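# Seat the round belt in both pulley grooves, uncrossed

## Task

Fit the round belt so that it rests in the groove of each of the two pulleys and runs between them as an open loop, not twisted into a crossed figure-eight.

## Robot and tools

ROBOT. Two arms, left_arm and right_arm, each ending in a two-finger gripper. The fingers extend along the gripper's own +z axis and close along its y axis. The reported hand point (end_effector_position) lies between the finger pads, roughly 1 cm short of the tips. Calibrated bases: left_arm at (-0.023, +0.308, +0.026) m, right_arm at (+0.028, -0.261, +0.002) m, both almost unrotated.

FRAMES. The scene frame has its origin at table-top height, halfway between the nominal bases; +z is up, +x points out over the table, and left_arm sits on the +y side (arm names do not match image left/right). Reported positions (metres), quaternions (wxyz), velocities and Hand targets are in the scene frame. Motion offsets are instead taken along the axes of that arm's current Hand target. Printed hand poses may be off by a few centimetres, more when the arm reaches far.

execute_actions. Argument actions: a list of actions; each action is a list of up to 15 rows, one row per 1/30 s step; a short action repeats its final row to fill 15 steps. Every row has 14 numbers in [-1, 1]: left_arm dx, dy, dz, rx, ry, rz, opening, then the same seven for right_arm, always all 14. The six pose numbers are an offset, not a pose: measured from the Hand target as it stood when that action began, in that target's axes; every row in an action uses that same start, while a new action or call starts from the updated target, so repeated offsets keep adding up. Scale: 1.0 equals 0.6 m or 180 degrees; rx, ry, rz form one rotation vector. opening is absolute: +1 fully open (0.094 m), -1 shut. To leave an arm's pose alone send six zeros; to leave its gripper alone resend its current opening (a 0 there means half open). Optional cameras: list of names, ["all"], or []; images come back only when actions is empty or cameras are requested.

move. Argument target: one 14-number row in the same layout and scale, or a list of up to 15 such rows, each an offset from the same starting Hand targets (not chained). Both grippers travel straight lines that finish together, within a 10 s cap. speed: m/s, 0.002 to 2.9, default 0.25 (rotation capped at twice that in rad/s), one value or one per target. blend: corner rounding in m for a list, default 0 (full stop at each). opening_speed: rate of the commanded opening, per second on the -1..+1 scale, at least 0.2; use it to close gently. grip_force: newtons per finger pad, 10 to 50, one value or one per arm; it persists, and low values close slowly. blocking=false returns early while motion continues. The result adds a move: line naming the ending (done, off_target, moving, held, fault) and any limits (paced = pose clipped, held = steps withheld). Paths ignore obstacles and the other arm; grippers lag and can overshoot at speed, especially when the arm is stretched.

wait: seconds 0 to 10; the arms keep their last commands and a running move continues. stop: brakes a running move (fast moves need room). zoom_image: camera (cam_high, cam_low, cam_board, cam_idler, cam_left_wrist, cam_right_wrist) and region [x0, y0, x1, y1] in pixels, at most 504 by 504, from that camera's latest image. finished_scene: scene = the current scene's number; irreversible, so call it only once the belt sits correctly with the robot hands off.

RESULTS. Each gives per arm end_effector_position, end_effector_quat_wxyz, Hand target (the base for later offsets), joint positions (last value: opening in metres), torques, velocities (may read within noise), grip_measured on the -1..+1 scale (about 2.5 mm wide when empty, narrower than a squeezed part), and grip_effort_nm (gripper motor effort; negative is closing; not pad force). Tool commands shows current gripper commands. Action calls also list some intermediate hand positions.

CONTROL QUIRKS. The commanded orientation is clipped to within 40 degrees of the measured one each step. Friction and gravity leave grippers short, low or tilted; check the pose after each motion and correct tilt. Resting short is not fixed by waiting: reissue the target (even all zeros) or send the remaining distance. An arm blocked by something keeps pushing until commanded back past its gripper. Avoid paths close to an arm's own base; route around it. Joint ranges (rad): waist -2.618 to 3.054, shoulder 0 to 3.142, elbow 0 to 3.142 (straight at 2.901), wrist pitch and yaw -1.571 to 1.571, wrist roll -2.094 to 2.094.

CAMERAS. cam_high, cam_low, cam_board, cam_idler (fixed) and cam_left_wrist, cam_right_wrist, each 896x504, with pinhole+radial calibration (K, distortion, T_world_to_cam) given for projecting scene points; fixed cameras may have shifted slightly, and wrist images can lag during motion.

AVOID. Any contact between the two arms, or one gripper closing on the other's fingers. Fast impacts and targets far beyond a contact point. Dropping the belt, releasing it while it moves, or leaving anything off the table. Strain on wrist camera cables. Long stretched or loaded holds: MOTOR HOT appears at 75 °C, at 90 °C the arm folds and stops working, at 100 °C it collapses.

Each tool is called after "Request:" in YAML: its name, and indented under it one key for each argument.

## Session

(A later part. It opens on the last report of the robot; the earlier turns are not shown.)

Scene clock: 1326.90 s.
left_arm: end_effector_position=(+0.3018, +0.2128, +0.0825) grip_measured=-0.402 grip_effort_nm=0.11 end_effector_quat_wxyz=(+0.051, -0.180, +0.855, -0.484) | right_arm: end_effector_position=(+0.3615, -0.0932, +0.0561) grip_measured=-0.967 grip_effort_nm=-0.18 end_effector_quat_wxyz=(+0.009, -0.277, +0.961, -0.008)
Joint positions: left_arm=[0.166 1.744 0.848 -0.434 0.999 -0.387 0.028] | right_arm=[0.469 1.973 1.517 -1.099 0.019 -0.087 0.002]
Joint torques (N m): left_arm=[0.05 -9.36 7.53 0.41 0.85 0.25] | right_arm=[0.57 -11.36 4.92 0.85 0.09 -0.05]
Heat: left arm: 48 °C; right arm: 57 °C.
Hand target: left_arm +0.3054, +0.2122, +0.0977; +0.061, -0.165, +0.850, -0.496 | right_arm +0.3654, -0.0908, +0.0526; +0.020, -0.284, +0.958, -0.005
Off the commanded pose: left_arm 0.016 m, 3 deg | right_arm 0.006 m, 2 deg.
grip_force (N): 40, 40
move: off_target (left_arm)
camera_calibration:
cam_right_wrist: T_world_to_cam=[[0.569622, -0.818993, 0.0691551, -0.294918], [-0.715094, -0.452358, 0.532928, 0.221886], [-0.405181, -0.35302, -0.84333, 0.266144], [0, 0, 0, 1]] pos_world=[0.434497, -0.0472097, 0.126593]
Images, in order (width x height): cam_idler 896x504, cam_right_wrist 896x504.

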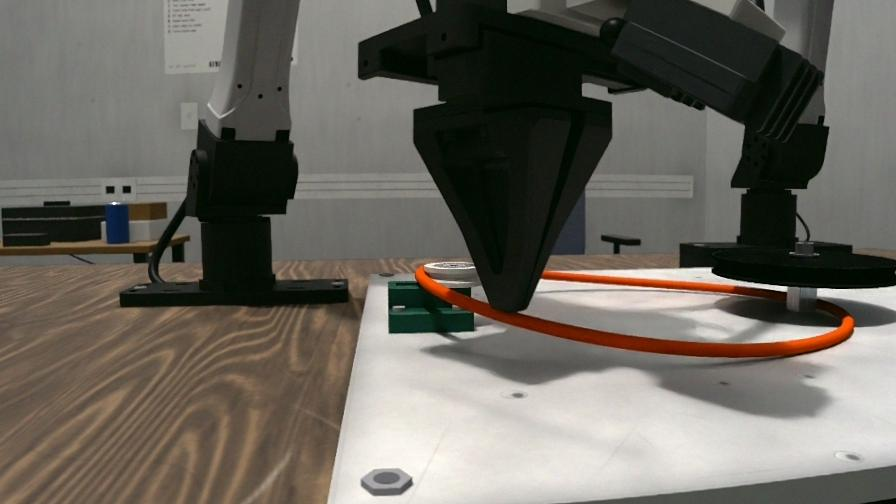

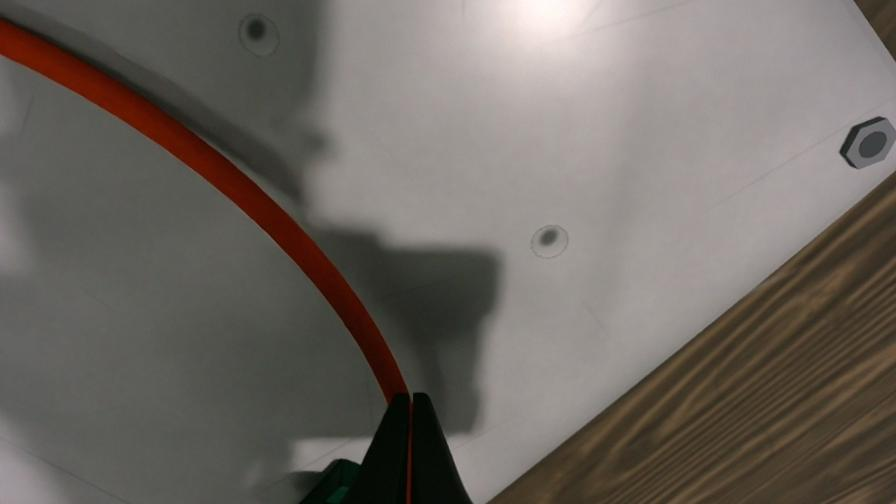

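Request:
move:
  target:
    - [0,0,0,0,0,0,-0.4,0.0,0.004,-0.003,0,0,0,-0.6]
    - [0,0,0,0,0,0,-0.4,0.02,0.004,0.013,0,0,0,-0.6]
    - [0,0,0,0,0,0,-0.4,0.02,0.004,0.013,0,0,0,-0.97]
  speed: 0.06
  opening_speed: 0.7
  cameras: ["cam_right_wrist","cam_idler"]

Scene clock: 1344.37 s.
left_arm: end_effector_position=(+0.3018, +0.2128, +0.0825) grip_measured=-0.402 grip_effort_nm=0.11 end_effector_quat_wxyz=(+0.051, -0.180, +0.855, -0.484) | right_arm: end_effector_position=(+0.3488, -0.0992, +0.0370) grip_measured=-0.901 grip_effort_nm=-0.87 end_effector_quat_wxyz=(-0.007, -0.282, +0.959, -0.009)
Joint positions: left_arm=[0.166 1.744 0.848 -0.434 0.999 -0.387 0.028] | right_arm=[0.469 1.97 1.434 -1.053 0.016 -0.096 0.005]
Joint torques (N m): left_arm=[-0.06 -9.33 7.75 0.43 0.84 0.28] | right_arm=[0.62 -14.46 4.62 0.78 0.14 -0.02]
Heat: left arm: 48 °C; right arm: 56 °C.
Hand target: left_arm +0.3054, +0.2122, +0.0977; +0.061, -0.165, +0.850, -0.496 | right_arm +0.3543, -0.0954, +0.0443; +0.020, -0.284, +0.958, -0.005
Off the commanded pose: left_arm 0.016 m, 3 deg | right_arm 0.010 m, 3 deg.
grip_force (N): 40, 40
move: off_target (left_arm, right_arm); target 3's new opening was sent with right_arm's hand 0.010 m and 3 deg from that target
camera_calibration:
cam_right_wrist: T_world_to_cam=[[0.579167, -0.812888, 0.0614734, -0.293665], [-0.693884, -0.451987, 0.560565, 0.211829], [-0.427891, -0.367316, -0.825826, 0.248669], [0, 0, 0, 1]] pos_world=[0.423469, -0.0516325, 0.104666]
Images, in order (width x height): cam_idler 896x504, cam_right_wrist 896x504.

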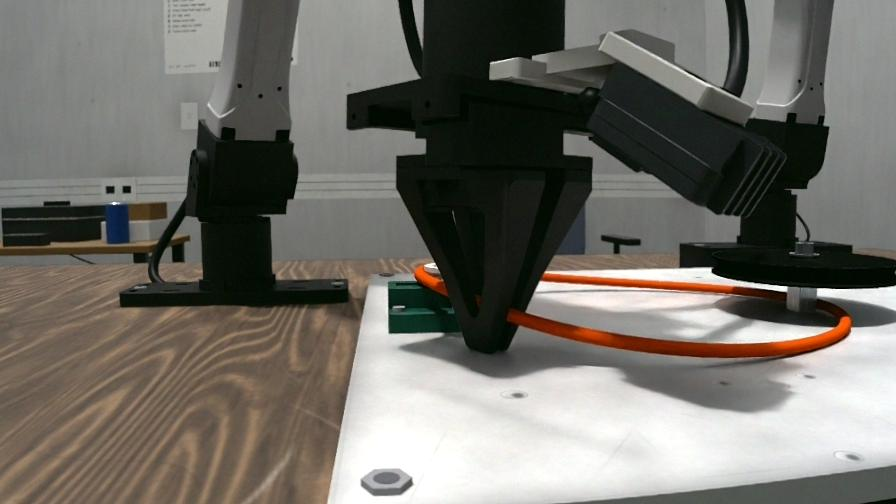

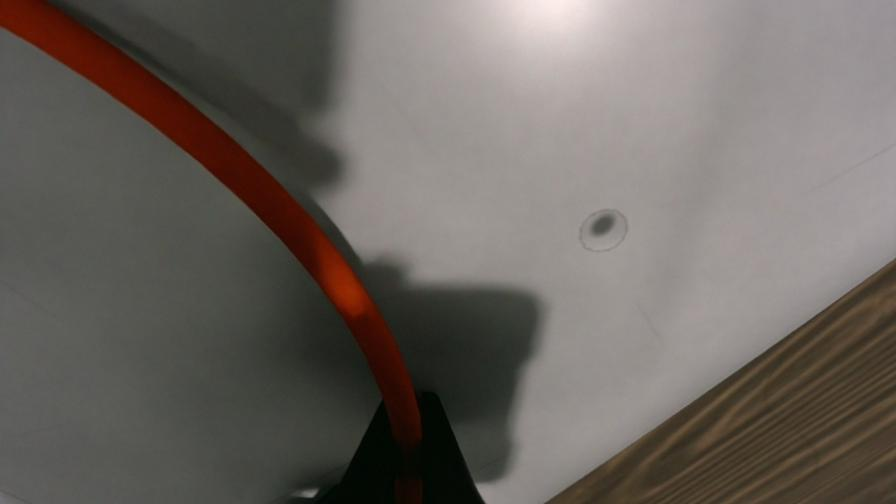

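Request:
move:
  target:
    - [0,0,0,0,0,0,-0.4,0.0088,-0.0262,-0.0063,0,0,0,-0.97]
    - [0,0,0,0,0,0,-0.4,0.0058,-0.028,-0.0913,0,0,0,-0.97]
    - [0,0,0,0,0,0,-0.4,-0.0603,0.0702,-0.141,0,0,0,-0.97]
  speed: 0.08
  blend: [0.0,0.01,0]
  cameras: ["cam_high","cam_idler","cam_low","cam_left_wrist"]

Request:
zoom_image:
  camera: "cam_low"
  region: [450, 190, 650, 290]

Scene clock: 1363.47 s.
left_arm: end_effector_position=(+0.3018, +0.2128, +0.0825) grip_measured=-0.402 grip_effort_nm=0.11 end_effector_quat_wxyz=(+0.051, -0.180, +0.855, -0.484) | right_arm: end_effector_position=(+0.3591, -0.0412, +0.1298) grip_measured=-0.901 grip_effort_nm=-0.88 end_effector_quat_wxyz=(+0.030, -0.286, +0.958, +0.000)
Joint positions: left_arm=[0.166 1.744 0.848 -0.434 0.999 -0.387 0.028] | right_arm=[0.588 2.009 1.861 -1.365 0.019 0.013 0.005]
Joint torques (N m): left_arm=[-0.06 -9.35 7.43 0.4 0.8 0.31] | right_arm=[0.9 -9.65 8.9 0.26 0.14 0.21]
Heat: left arm: 48 °C; right arm: 55 °C.
Hand target: left_arm +0.3054, +0.2122, +0.0977; +0.061, -0.165, +0.850, -0.496 | right_arm +0.3581, -0.0405, +0.1291; +0.020, -0.284, +0.958, -0.006
Off the commanded pose: left_arm 0.016 m, 3 deg | right_arm 0.001 m, 1 deg.
grip_force (N): 40, 40
move: off_target (left_arm)
camera_calibration:
cam_left_wrist: T_world_to_cam=[[0.294903, -0.403741, 0.86604, -0.0833426], [-0.925241, 0.105726, 0.364351, 0.267489], [-0.238666, -0.908744, -0.342378, 0.390947], [0, 0, 0, 1]] pos_world=[0.365376, 0.293341, 0.10857]
Images, in order (width x height): cam_high 896x504, cam_low 896x504, cam_idler 896x504, cam_left_wrist 896x504.

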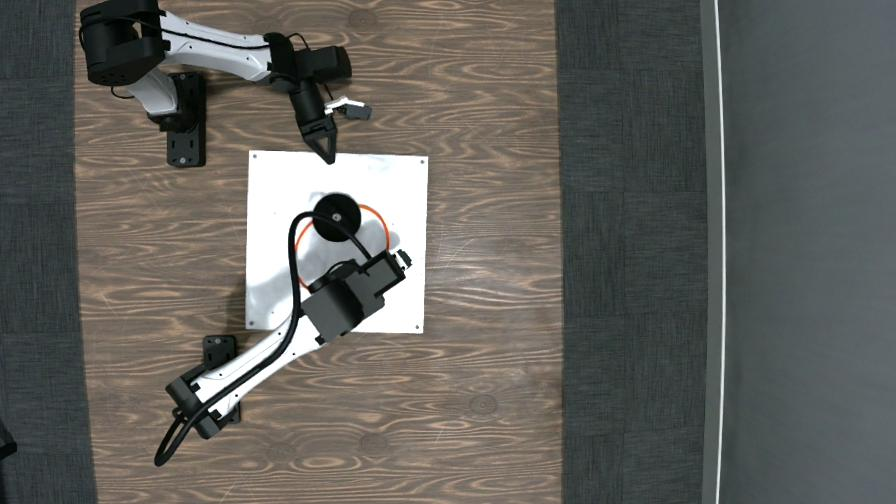

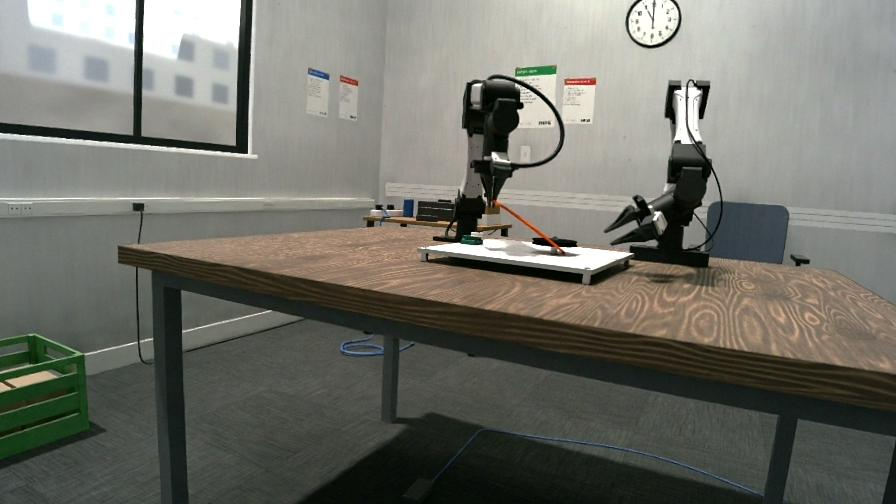

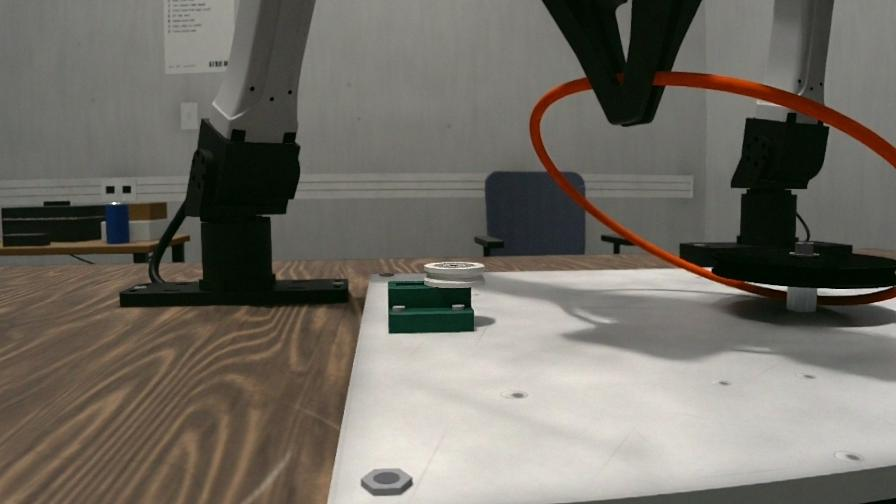

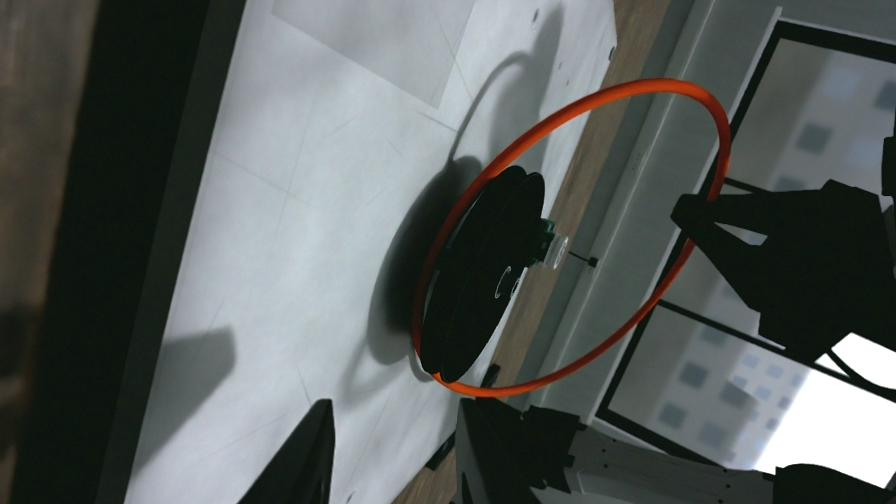

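Scaled by 2.520 from the camera's 896x504 image, which has a finer 1280x720 frame.

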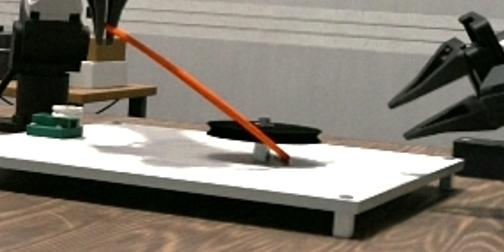

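Request:
move:
  target:
    - [0,0,0,0,0,0,-0.4,-0.0635,0.0978,0,0,0,0,-0.97]
    - [0,0,0,0,0,0,-0.4,-0.066,0.097,-0.075,0,0,0,-0.97]
  speed: 0.1
  blend: [0.01,0]
  cameras: ["cam_high","cam_idler","cam_low","cam_left_wrist"]

Request:
zoom_image:
  camera: "cam_low"
  region: [450, 190, 650, 290]

Scene clock: 1377.53 s.
left_arm: end_effector_position=(+0.3018, +0.2128, +0.0825) grip_measured=-0.402 grip_effort_nm=0.11 end_effector_quat_wxyz=(+0.051, -0.180, +0.855, -0.484) | right_arm: end_effector_position=(+0.3600, +0.0324, +0.1505) grip_measured=-0.901 grip_effort_nm=-0.87 end_effector_quat_wxyz=(+0.039, -0.287, +0.957, +0.012)
Joint positions: left_arm=[0.166 1.744 0.848 -0.434 0.999 -0.387 0.028] | right_arm=[0.722 2.232 2.291 -1.549 0.011 0.145 0.005]
Joint torques (N m): left_arm=[0.18 -9.46 7.65 0.42 0.75 0.3] | right_arm=[0.95 -17.26 8.77 0.3 0.19 0.22]
Heat: left arm: 48 °C; right arm: 53 °C.
Hand target: left_arm +0.3054, +0.2122, +0.0977; +0.061, -0.165, +0.850, -0.496 | right_arm +0.3577, +0.0299, +0.1744; +0.020, -0.284, +0.958, -0.005
Off the commanded pose: left_arm 0.016 m, 3 deg | right_arm 0.024 m, 3 deg.
joint sent to its limit (right arm) — joint 4 (wrist pitch), lower limit. The joint targets are off in orientation, not in position.
grip_force (N): 40, 40
move: off_target (left_arm, right_arm)
camera_calibration:
cam_left_wrist: T_world_to_cam=[[0.294903, -0.403741, 0.86604, -0.0833426], [-0.925241, 0.105726, 0.364351, 0.267489], [-0.238666, -0.908744, -0.342378, 0.390947], [0, 0, 0, 1]] pos_world=[0.365376, 0.293341, 0.10857]
Images, in order (width x height): cam_high 896x504, cam_low 896x504, cam_idler 896x504, cam_left_wrist 896x504.

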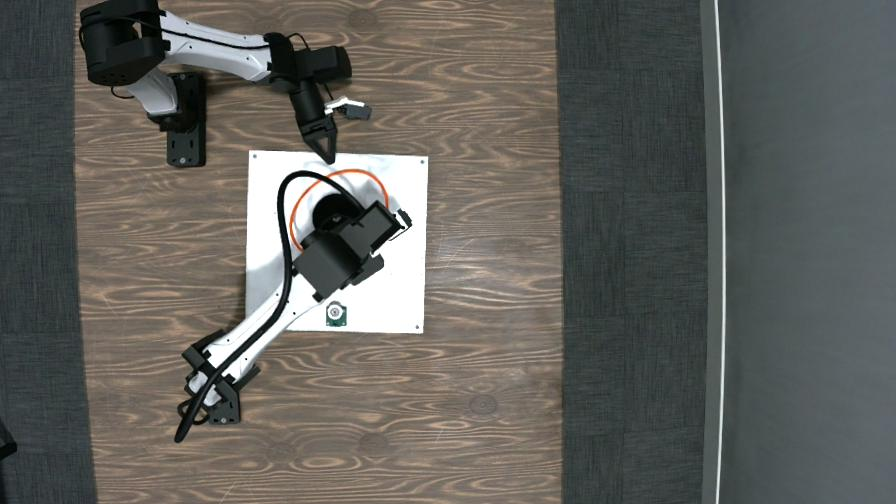

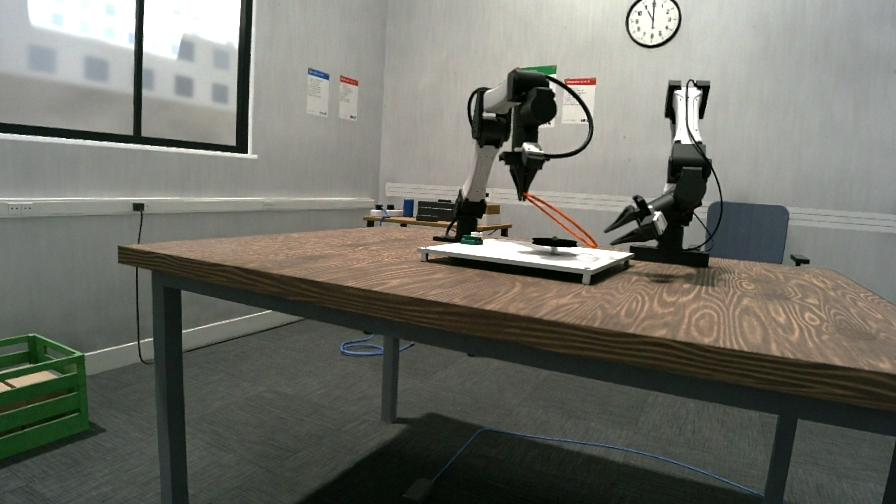

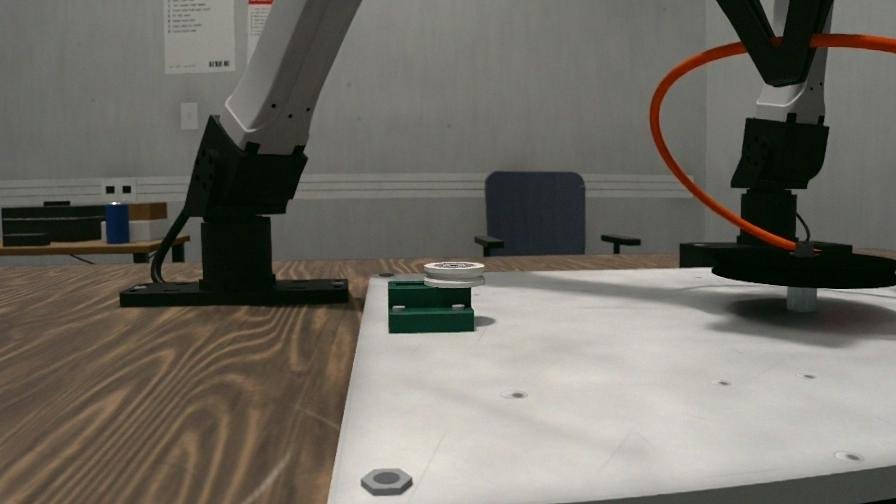

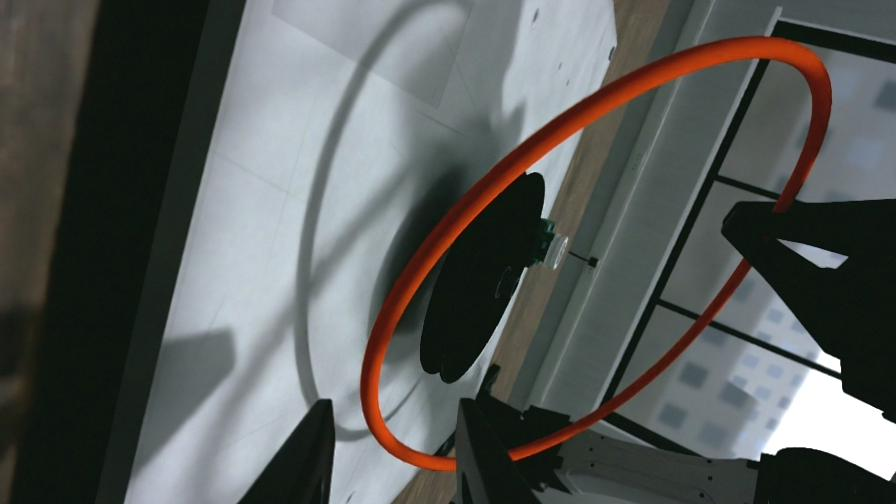

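Scaled by 2.520 from the camera's 896x504 image, which has a finer 1280x720 frame.

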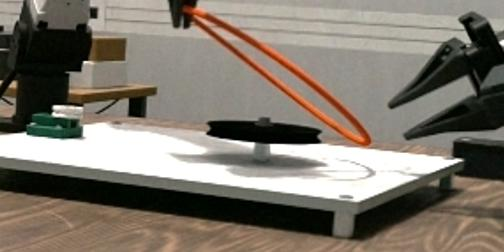

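Request:
move:
  target: [0.0208,0.0203,0.0025,0.0429,0.042,0.0414,-0.4,0,0,0,0,0,0,-0.97]
  speed: 0.1
  cameras: ["cam_high","cam_low","cam_left_wrist"]

Request:
zoom_image:
  camera: "cam_low"
  region: [520, 200, 650, 265]

Request:
zoom_image:
  camera: "cam_high"
  region: [270, 130, 420, 280]

Scene clock: 1406.90 s.
left_arm: end_effector_position=(+0.2876, +0.2120, +0.0830) grip_measured=-0.402 grip_effort_nm=0.11 end_effector_quat_wxyz=(+0.047, -0.076, +0.834, -0.544) | right_arm: end_effector_position=(+0.3600, +0.0324, +0.1505) grip_measured=-0.901 grip_effort_nm=-0.87 end_effector_quat_wxyz=(+0.039, -0.287, +0.957, +0.012)
Joint positions: left_arm=[0.216 1.888 0.944 -0.701 1.153 0.077 0.028] | right_arm=[0.722 2.232 2.291 -1.549 0.011 0.145 0.005]
Joint torques (N m): left_arm=[0.05 -6.6 6.61 0.06 0.87 0.32] | right_arm=[0.95 -17.31 8.76 0.3 0.19 0.22]
Heat: left arm: 48 °C; right arm: 64 °C.
Hand target: left_arm +0.2915, +0.2123, +0.0872; +0.048, -0.072, +0.826, -0.557 | right_arm +0.3577, +0.0299, +0.1744; +0.020, -0.284, +0.958, -0.005
Off the commanded pose: left_arm 0.006 m, 2 deg | right_arm 0.024 m, 3 deg.
joint sent to its limit (right arm) — joint 4 (wrist pitch), lower limit. The joint targets are off in orientation, not in position.
grip_force (N): 40, 40
move: off_target (right_arm)
camera_calibration:
cam_left_wrist: T_world_to_cam=[[0.121313, -0.33989, 0.932608, -0.0489952], [-0.922744, 0.30765, 0.232153, 0.221648], [-0.365823, -0.888722, -0.27631, 0.413834], [0, 0, 0, 1]] pos_world=[0.361858, 0.282941, 0.108584]
Images, in order (width x height): cam_high 896x504, cam_low 896x504, cam_left_wrist 896x504.

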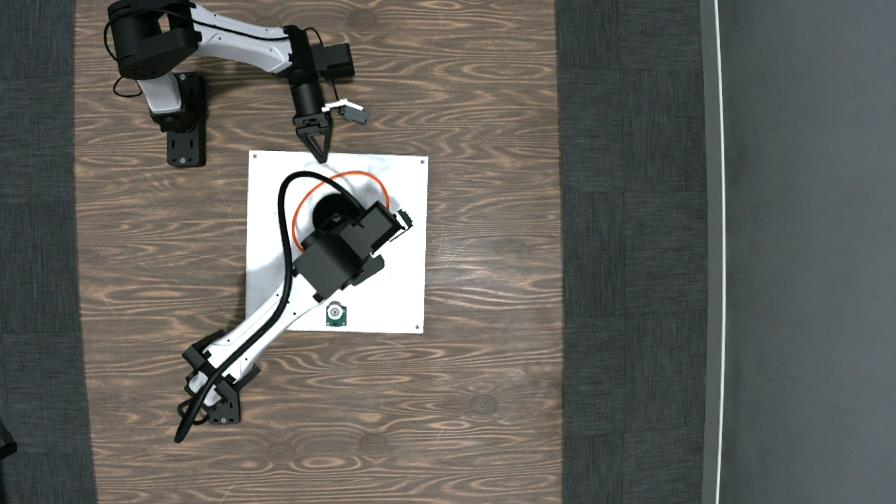

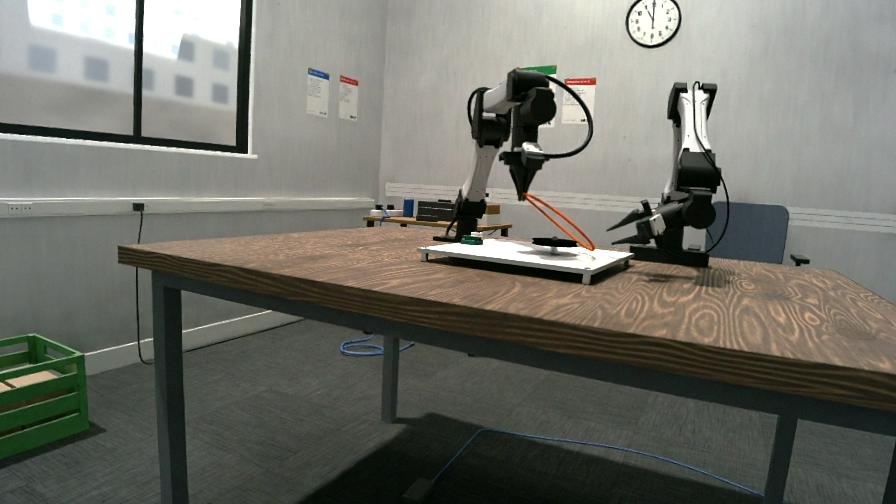

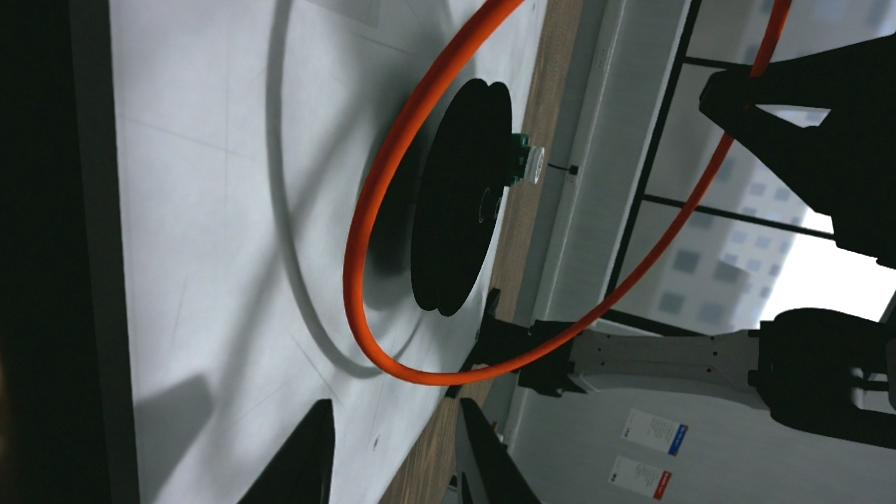

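Scaled by 3.877 from the camera's 896x504 image, which has a finer 1280x720 frame.

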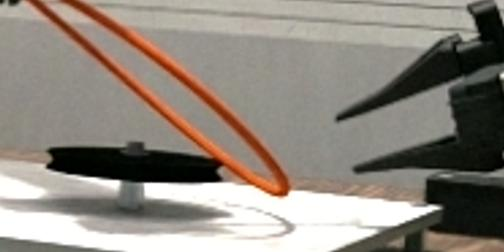

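Scaled by 3.360 from the camera's 896x504 image, which has a finer 1280x720 frame.

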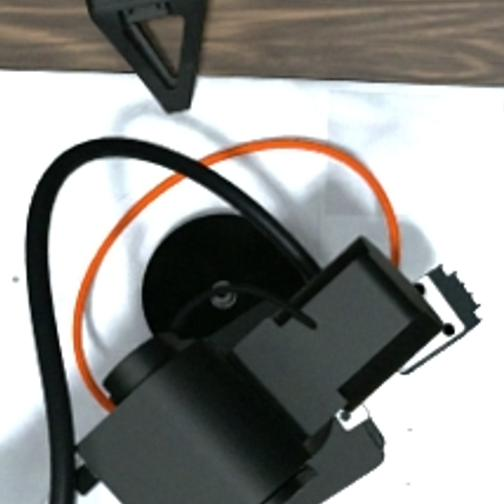

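Request:
move:
  target: [-0.007,0.026,0.0467,0,0,0,-0.5,0,0,0,0,0,0,-0.97]
  speed: 0.08
  cameras: ["cam_high","cam_low","cam_left_wrist"]

Request:
zoom_image:
  camera: "cam_low"
  region: [520, 200, 650, 265]

Scene clock: 1425.47 s.
left_arm: end_effector_position=(+0.2987, +0.1963, +0.0629) grip_measured=-0.498 grip_effort_nm=-0.12 end_effector_quat_wxyz=(+0.046, -0.070, +0.834, -0.545) | right_arm: end_effector_position=(+0.3600, +0.0324, +0.1505) grip_measured=-0.901 grip_effort_nm=-0.87 end_effector_quat_wxyz=(+0.039, -0.287, +0.957, +0.012)
Joint positions: left_arm=[0.157 1.948 0.922 -0.504 1.157 -0.045 0.024] | right_arm=[0.722 2.232 2.291 -1.549 0.011 0.145 0.005]
Joint torques (N m): left_arm=[-0.77 -7.5 3.59 0.78 0.87 -0.09] | right_arm=[0.94 -17.28 8.76 0.3 0.19 0.22]
Heat: left arm: 46 °C; right arm: 69 °C.
Hand target: left_arm +0.2991, +0.1932, +0.0622; +0.048, -0.072, +0.826, -0.557 | right_arm +0.3577, +0.0299, +0.1744; +0.020, -0.284, +0.958, -0.005
Off the commanded pose: left_arm 0.003 m, 2 deg | right_arm 0.024 m, 3 deg.
joint sent to its limit (right arm) — joint 4 (wrist pitch), lower limit. The joint targets are off in orientation, not in position.
grip_force (N): 40, 40
move: off_target (right_arm)
camera_calibration:
cam_left_wrist: T_world_to_cam=[[0.113374, -0.339698, 0.933676, -0.0347045], [-0.920841, 0.316959, 0.227134, 0.239342], [-0.373094, -0.885518, -0.276873, 0.399981], [0, 0, 0, 1]] pos_world=[0.373561, 0.26654, 0.0887839]
Images, in order (width x height): cam_high 896x504, cam_low 896x504, cam_left_wrist 896x504.

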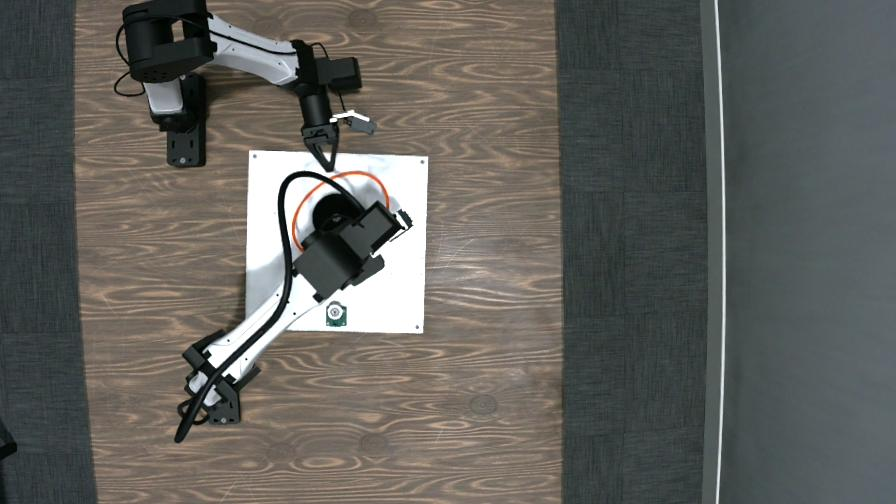

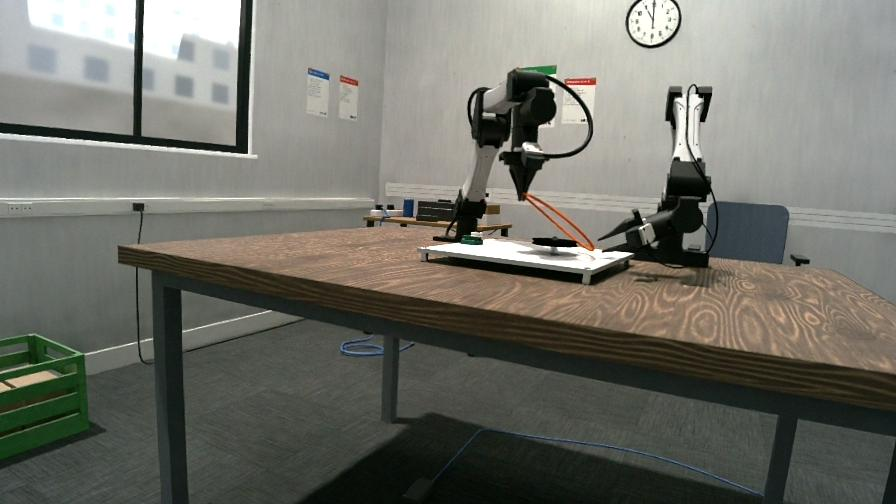

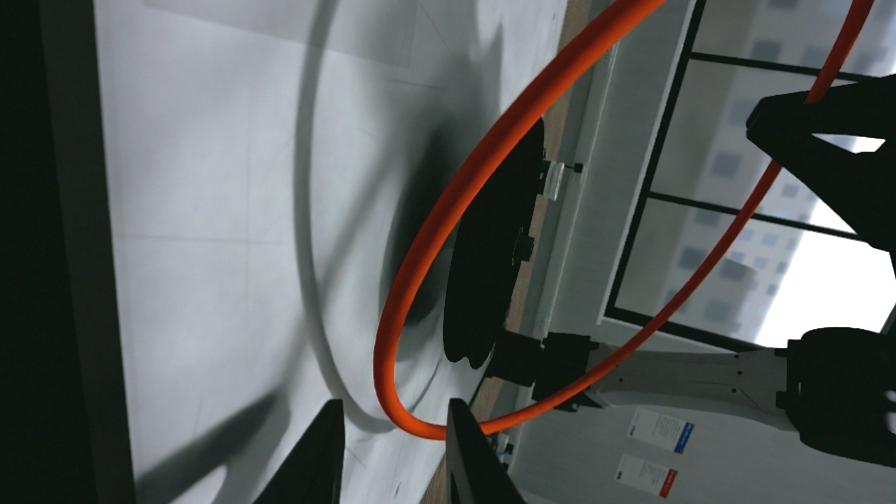

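Scaled by 3.877 from the camera's 896x504 image, which has a finer 1280x720 frame.

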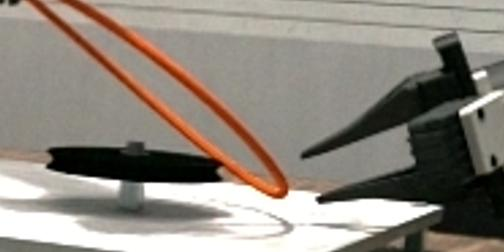

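Request:
move:
  target: [0,0.005,0.035,0,0,0,-0.5,0,0,0,0,0,0,-0.97]
  speed: 0.06
  cameras: ["cam_low","cam_left_wrist"]

Request:
zoom_image:
  camera: "cam_low"
  region: [560, 225, 640, 265]

Scene clock: 1440.17 s.
left_arm: end_effector_position=(+0.3024, +0.1778, +0.0534) grip_measured=-0.498 grip_effort_nm=-0.12 end_effector_quat_wxyz=(+0.047, -0.072, +0.832, -0.548) | right_arm: end_effector_position=(+0.3600, +0.0324, +0.1505) grip_measured=-0.901 grip_effort_nm=-0.87 end_effector_quat_wxyz=(+0.039, -0.287, +0.957, +0.012)
Joint positions: left_arm=[0.095 1.956 0.866 -0.292 1.157 -0.206 0.024] | right_arm=[0.722 2.232 2.291 -1.549 0.011 0.145 0.005]
Joint torques (N m): left_arm=[-0.73 -7.66 3.56 1.04 0.78 -0.09] | right_arm=[0.95 -17.29 8.76 0.3 0.19 0.22]
Heat: left arm: 46 °C; right arm: 71 °C.
Hand target: left_arm +0.3022, +0.1751, +0.0515; +0.048, -0.072, +0.826, -0.557 | right_arm +0.3577, +0.0299, +0.1744; +0.020, -0.284, +0.958, -0.005
Off the commanded pose: left_arm 0.003 m, 1 deg | right_arm 0.024 m, 3 deg.
joint sent to its limit (right arm) — joint 4 (wrist pitch), lower limit. The joint targets are off in orientation, not in position.
grip_force (N): 40, 40
move: off_target (right_arm)
camera_calibration:
cam_left_wrist: T_world_to_cam=[[0.113803, -0.332464, 0.936225, -0.0340773], [-0.921874, 0.315992, 0.22427, 0.251432], [-0.370401, -0.888604, -0.270529, 0.381736], [0, 0, 0, 1]] pos_world=[0.377062, 0.248432, 0.0787859]
Images, in order (width x height): cam_low 896x504, cam_left_wrist 896x504.

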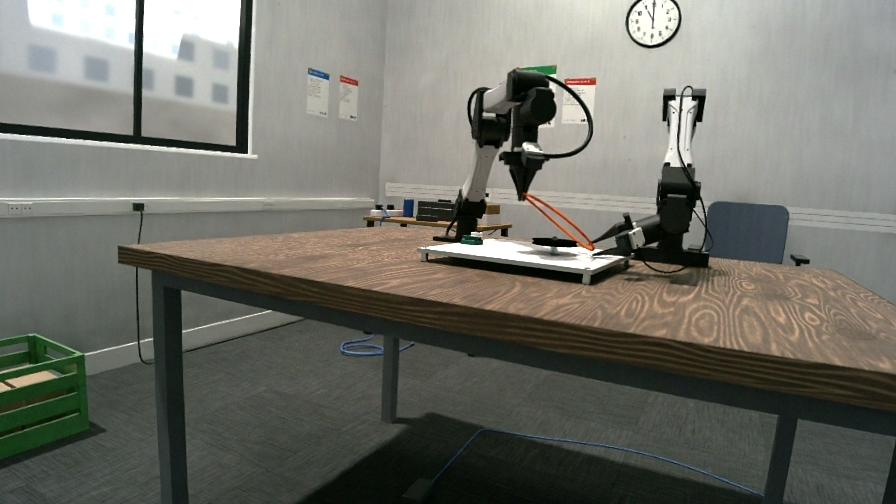

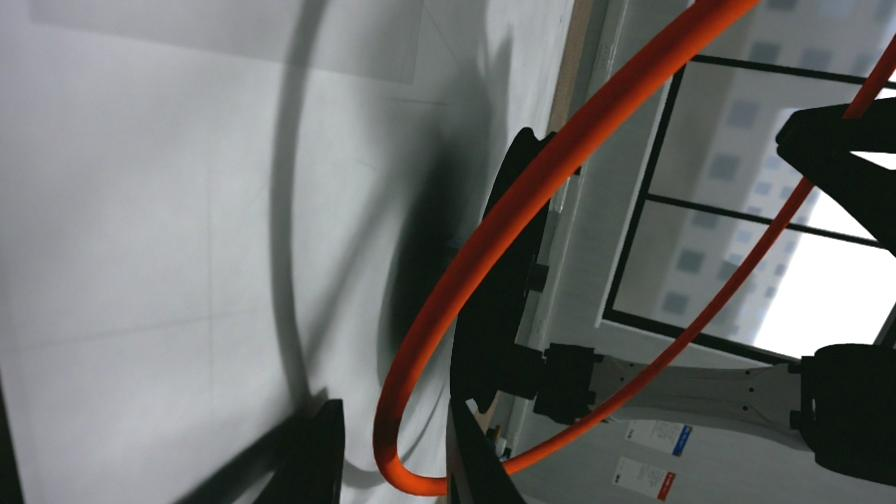

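Scaled by 6.300 from the camera's 896x504 image, which has a finer 1280x720 frame.

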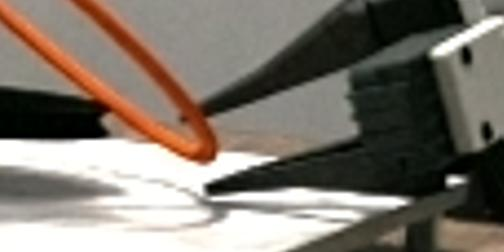

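Request:
move:
  target: [0,0.003,0,0,0,0,-0.97,0,0,0.02,0,0,0,-0.97]
  speed: 0.06
  opening_speed: 0.5
  cameras: ["cam_low","cam_left_wrist","cam_high"]

Request:
zoom_image:
  camera: "cam_low"
  region: [560, 225, 640, 265]

Scene clock: 1453.97 s.
left_arm: end_effector_position=(+0.3031, +0.1778, +0.0535) grip_measured=-0.906 grip_effort_nm=-0.85 end_effector_quat_wxyz=(+0.049, -0.070, +0.832, -0.548) | right_arm: end_effector_position=(+0.3600, +0.0324, +0.1505) grip_measured=-0.901 grip_effort_nm=-0.87 end_effector_quat_wxyz=(+0.039, -0.287, +0.957, +0.012)
Joint positions: left_arm=[0.095 1.956 0.866 -0.288 1.157 -0.206 0.004] | right_arm=[0.722 2.232 2.291 -1.549 0.011 0.145 0.005]
Joint torques (N m): left_arm=[-0.5 -7.04 3.55 1.1 0.77 -0.1] | right_arm=[0.88 -14.78 8.4 0.3 0.19 0.22]
Heat: left arm: 45 °C; right arm: 72 °C.
Hand target: left_arm +0.3020, +0.1758, +0.0498; +0.048, -0.072, +0.826, -0.557 | right_arm +0.3582, +0.0299, +0.1624; +0.020, -0.284, +0.958, -0.005
Off the commanded pose: left_arm 0.004 m, 1 deg | right_arm 0.012 m, 3 deg.
joint sent to its limit (right arm) — joint 4 (wrist pitch), lower limit. The joint targets are off in orientation, not in position.
grip_force (N): 40, 40
move: off_target (right_arm)
camera_calibration:
cam_left_wrist: T_world_to_cam=[[0.109536, -0.332842, 0.936599, -0.0329271], [-0.922891, 0.315892, 0.220192, 0.252517], [-0.369153, -0.888498, -0.272575, 0.381723], [0, 0, 0, 1]] pos_world=[0.377567, 0.248433, 0.0792856]
Images, in order (width x height): cam_high 896x504, cam_low 896x504, cam_left_wrist 896x504.

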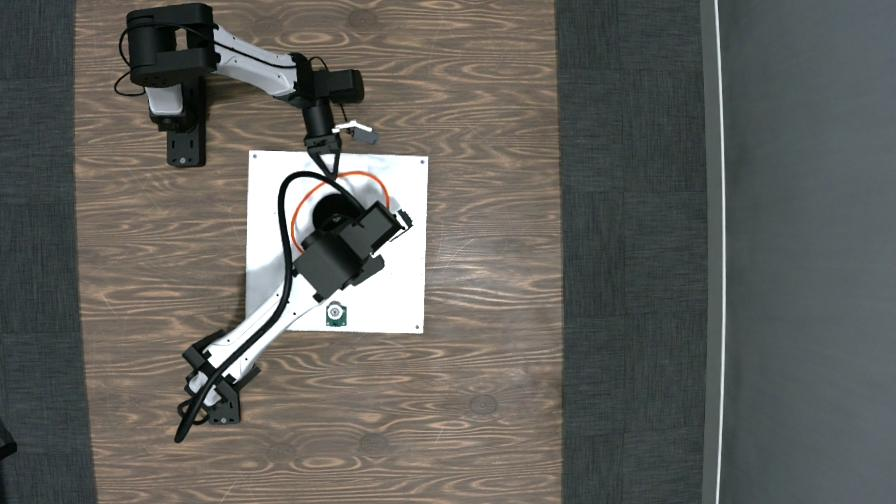

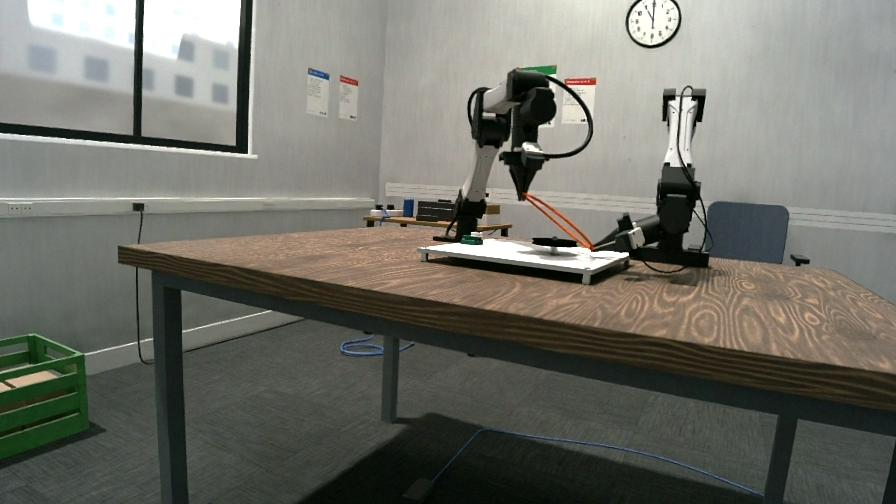

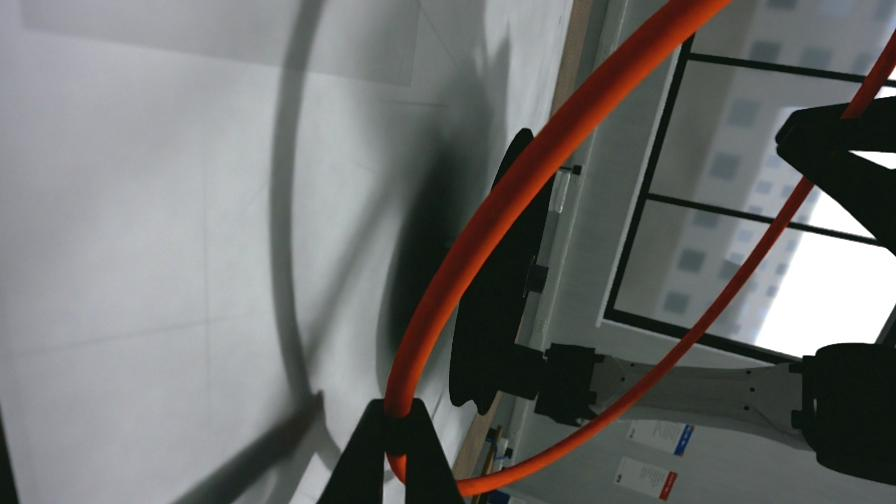

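Scaled by 6.300 from the camera's 896x504 image, which has a finer 1280x720 frame.

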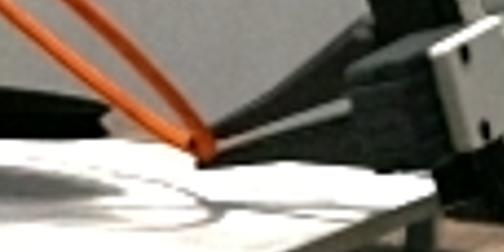

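Request:
move:
  target:
    - [0.0067,-0.0745,-0.0205,0,0,0,-0.97,0.0417,-0.0623,0.0248,0,0,0,-0.97]
    - [0.0537,-0.1298,0.1162,0,0,0,-0.97,0.136,-0.1878,0.1147,0,0,0,-0.97]
  speed: 0.1
  blend: [0.01,0]
  cameras: ["cam_high","cam_idler","cam_low","cam_left_wrist"]

Request:
zoom_image:
  camera: "cam_idler"
  region: [380, 180, 620, 340]

Request:
zoom_image:
  camera: "cam_left_wrist"
  region: [400, 50, 700, 250]

Scene clock: 1483.97 s.
left_arm: end_effector_position=(+0.2814, +0.0793, +0.0858) grip_measured=-0.907 grip_effort_nm=-0.85 end_effector_quat_wxyz=(+0.020, -0.082, +0.830, -0.552) | right_arm: end_effector_position=(+0.3482, -0.1085, +0.0850) grip_measured=-0.901 grip_effort_nm=-0.88 end_effector_quat_wxyz=(-0.008, -0.277, +0.961, -0.006)
Joint positions: left_arm=[-0.238 1.782 0.7 0.228 1.026 -0.856 0.004] | right_arm=[0.443 1.913 1.551 -1.225 0.009 -0.113 0.005]
Joint torques (N m): left_arm=[-0.77 -10.35 4.42 2.01 0.28 -0.05] | right_arm=[0.25 -14.32 4.9 0.74 0.08 -0.11]
Heat: left arm: 44 °C; right arm: 70 °C.
Hand target: left_arm +0.2865, +0.0778, +0.0959; +0.048, -0.072, +0.826, -0.557 | right_arm +0.3542, -0.1090, +0.0932; +0.020, -0.284, +0.958, -0.005
Off the commanded pose: left_arm 0.011 m, 4 deg | right_arm 0.010 m, 3 deg.
grip_force (N): 40, 40
move: off_target (left_arm, right_arm)
camera_calibration:
cam_left_wrist: T_world_to_cam=[[0.161392, -0.3215, 0.933054, -0.108828], [-0.904047, 0.331009, 0.270429, 0.245748], [-0.395793, -0.88717, -0.237229, 0.299325], [0, 0, 0, 1]] pos_world=[0.358203, 0.149219, 0.106093]
Images, in order (width x height): cam_high 896x504, cam_low 896x504, cam_idler 896x504, cam_left_wrist 896x504.

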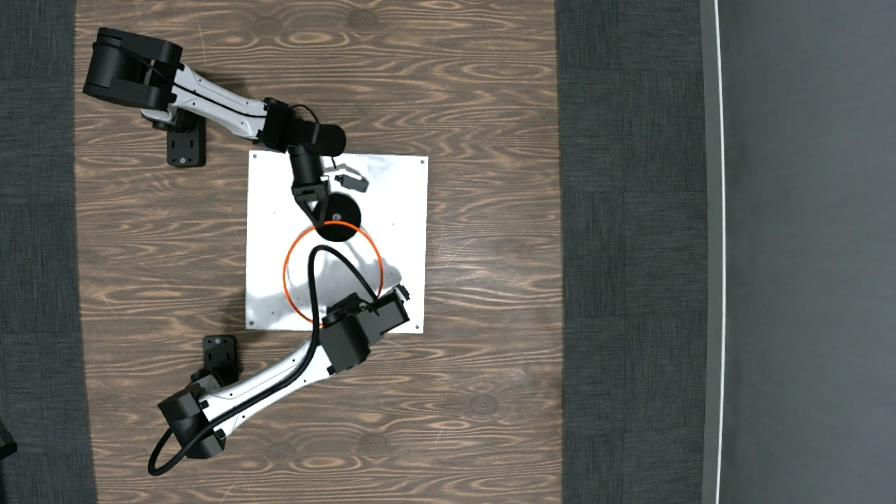

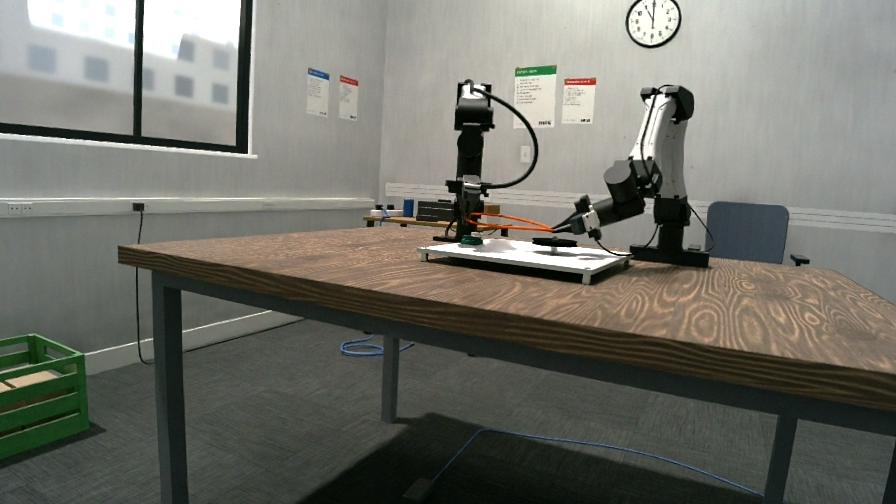

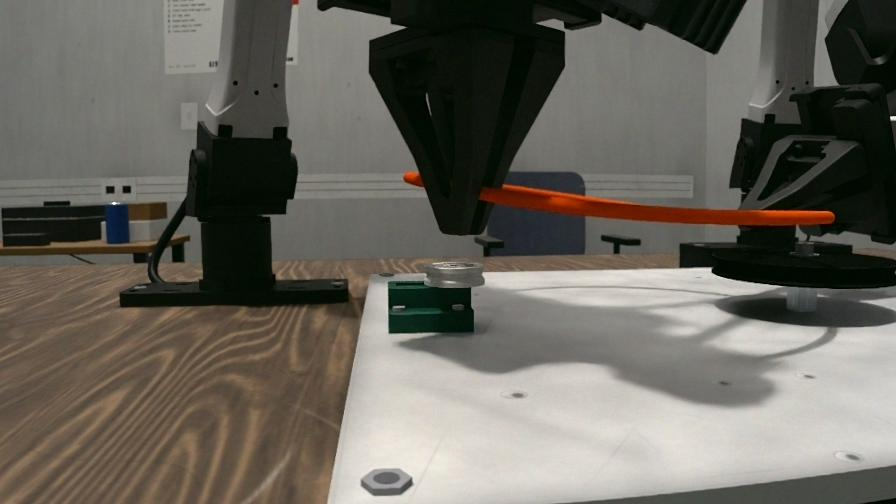

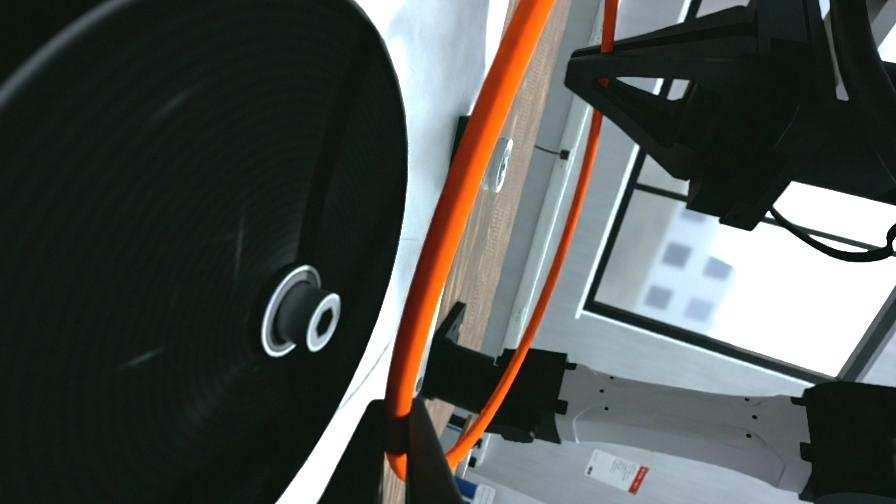

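Scaled by 2.100 from the camera's 896x504 image, which has a finer 1280x720 frame.

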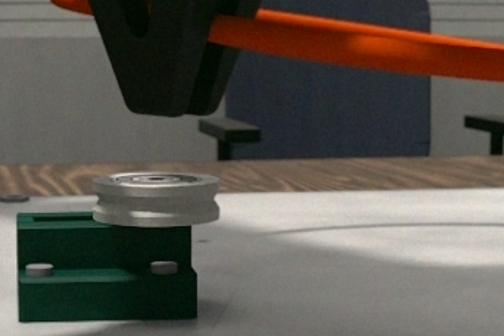

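Scaled by 1.680 from the camera's 896x504 image, which has a finer 1280x720 frame.

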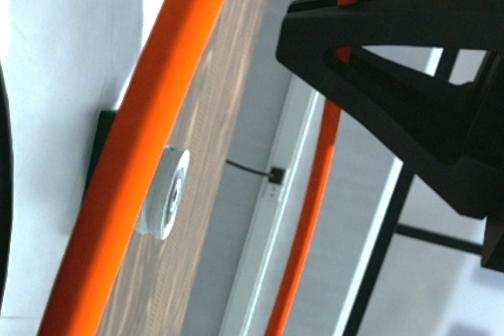

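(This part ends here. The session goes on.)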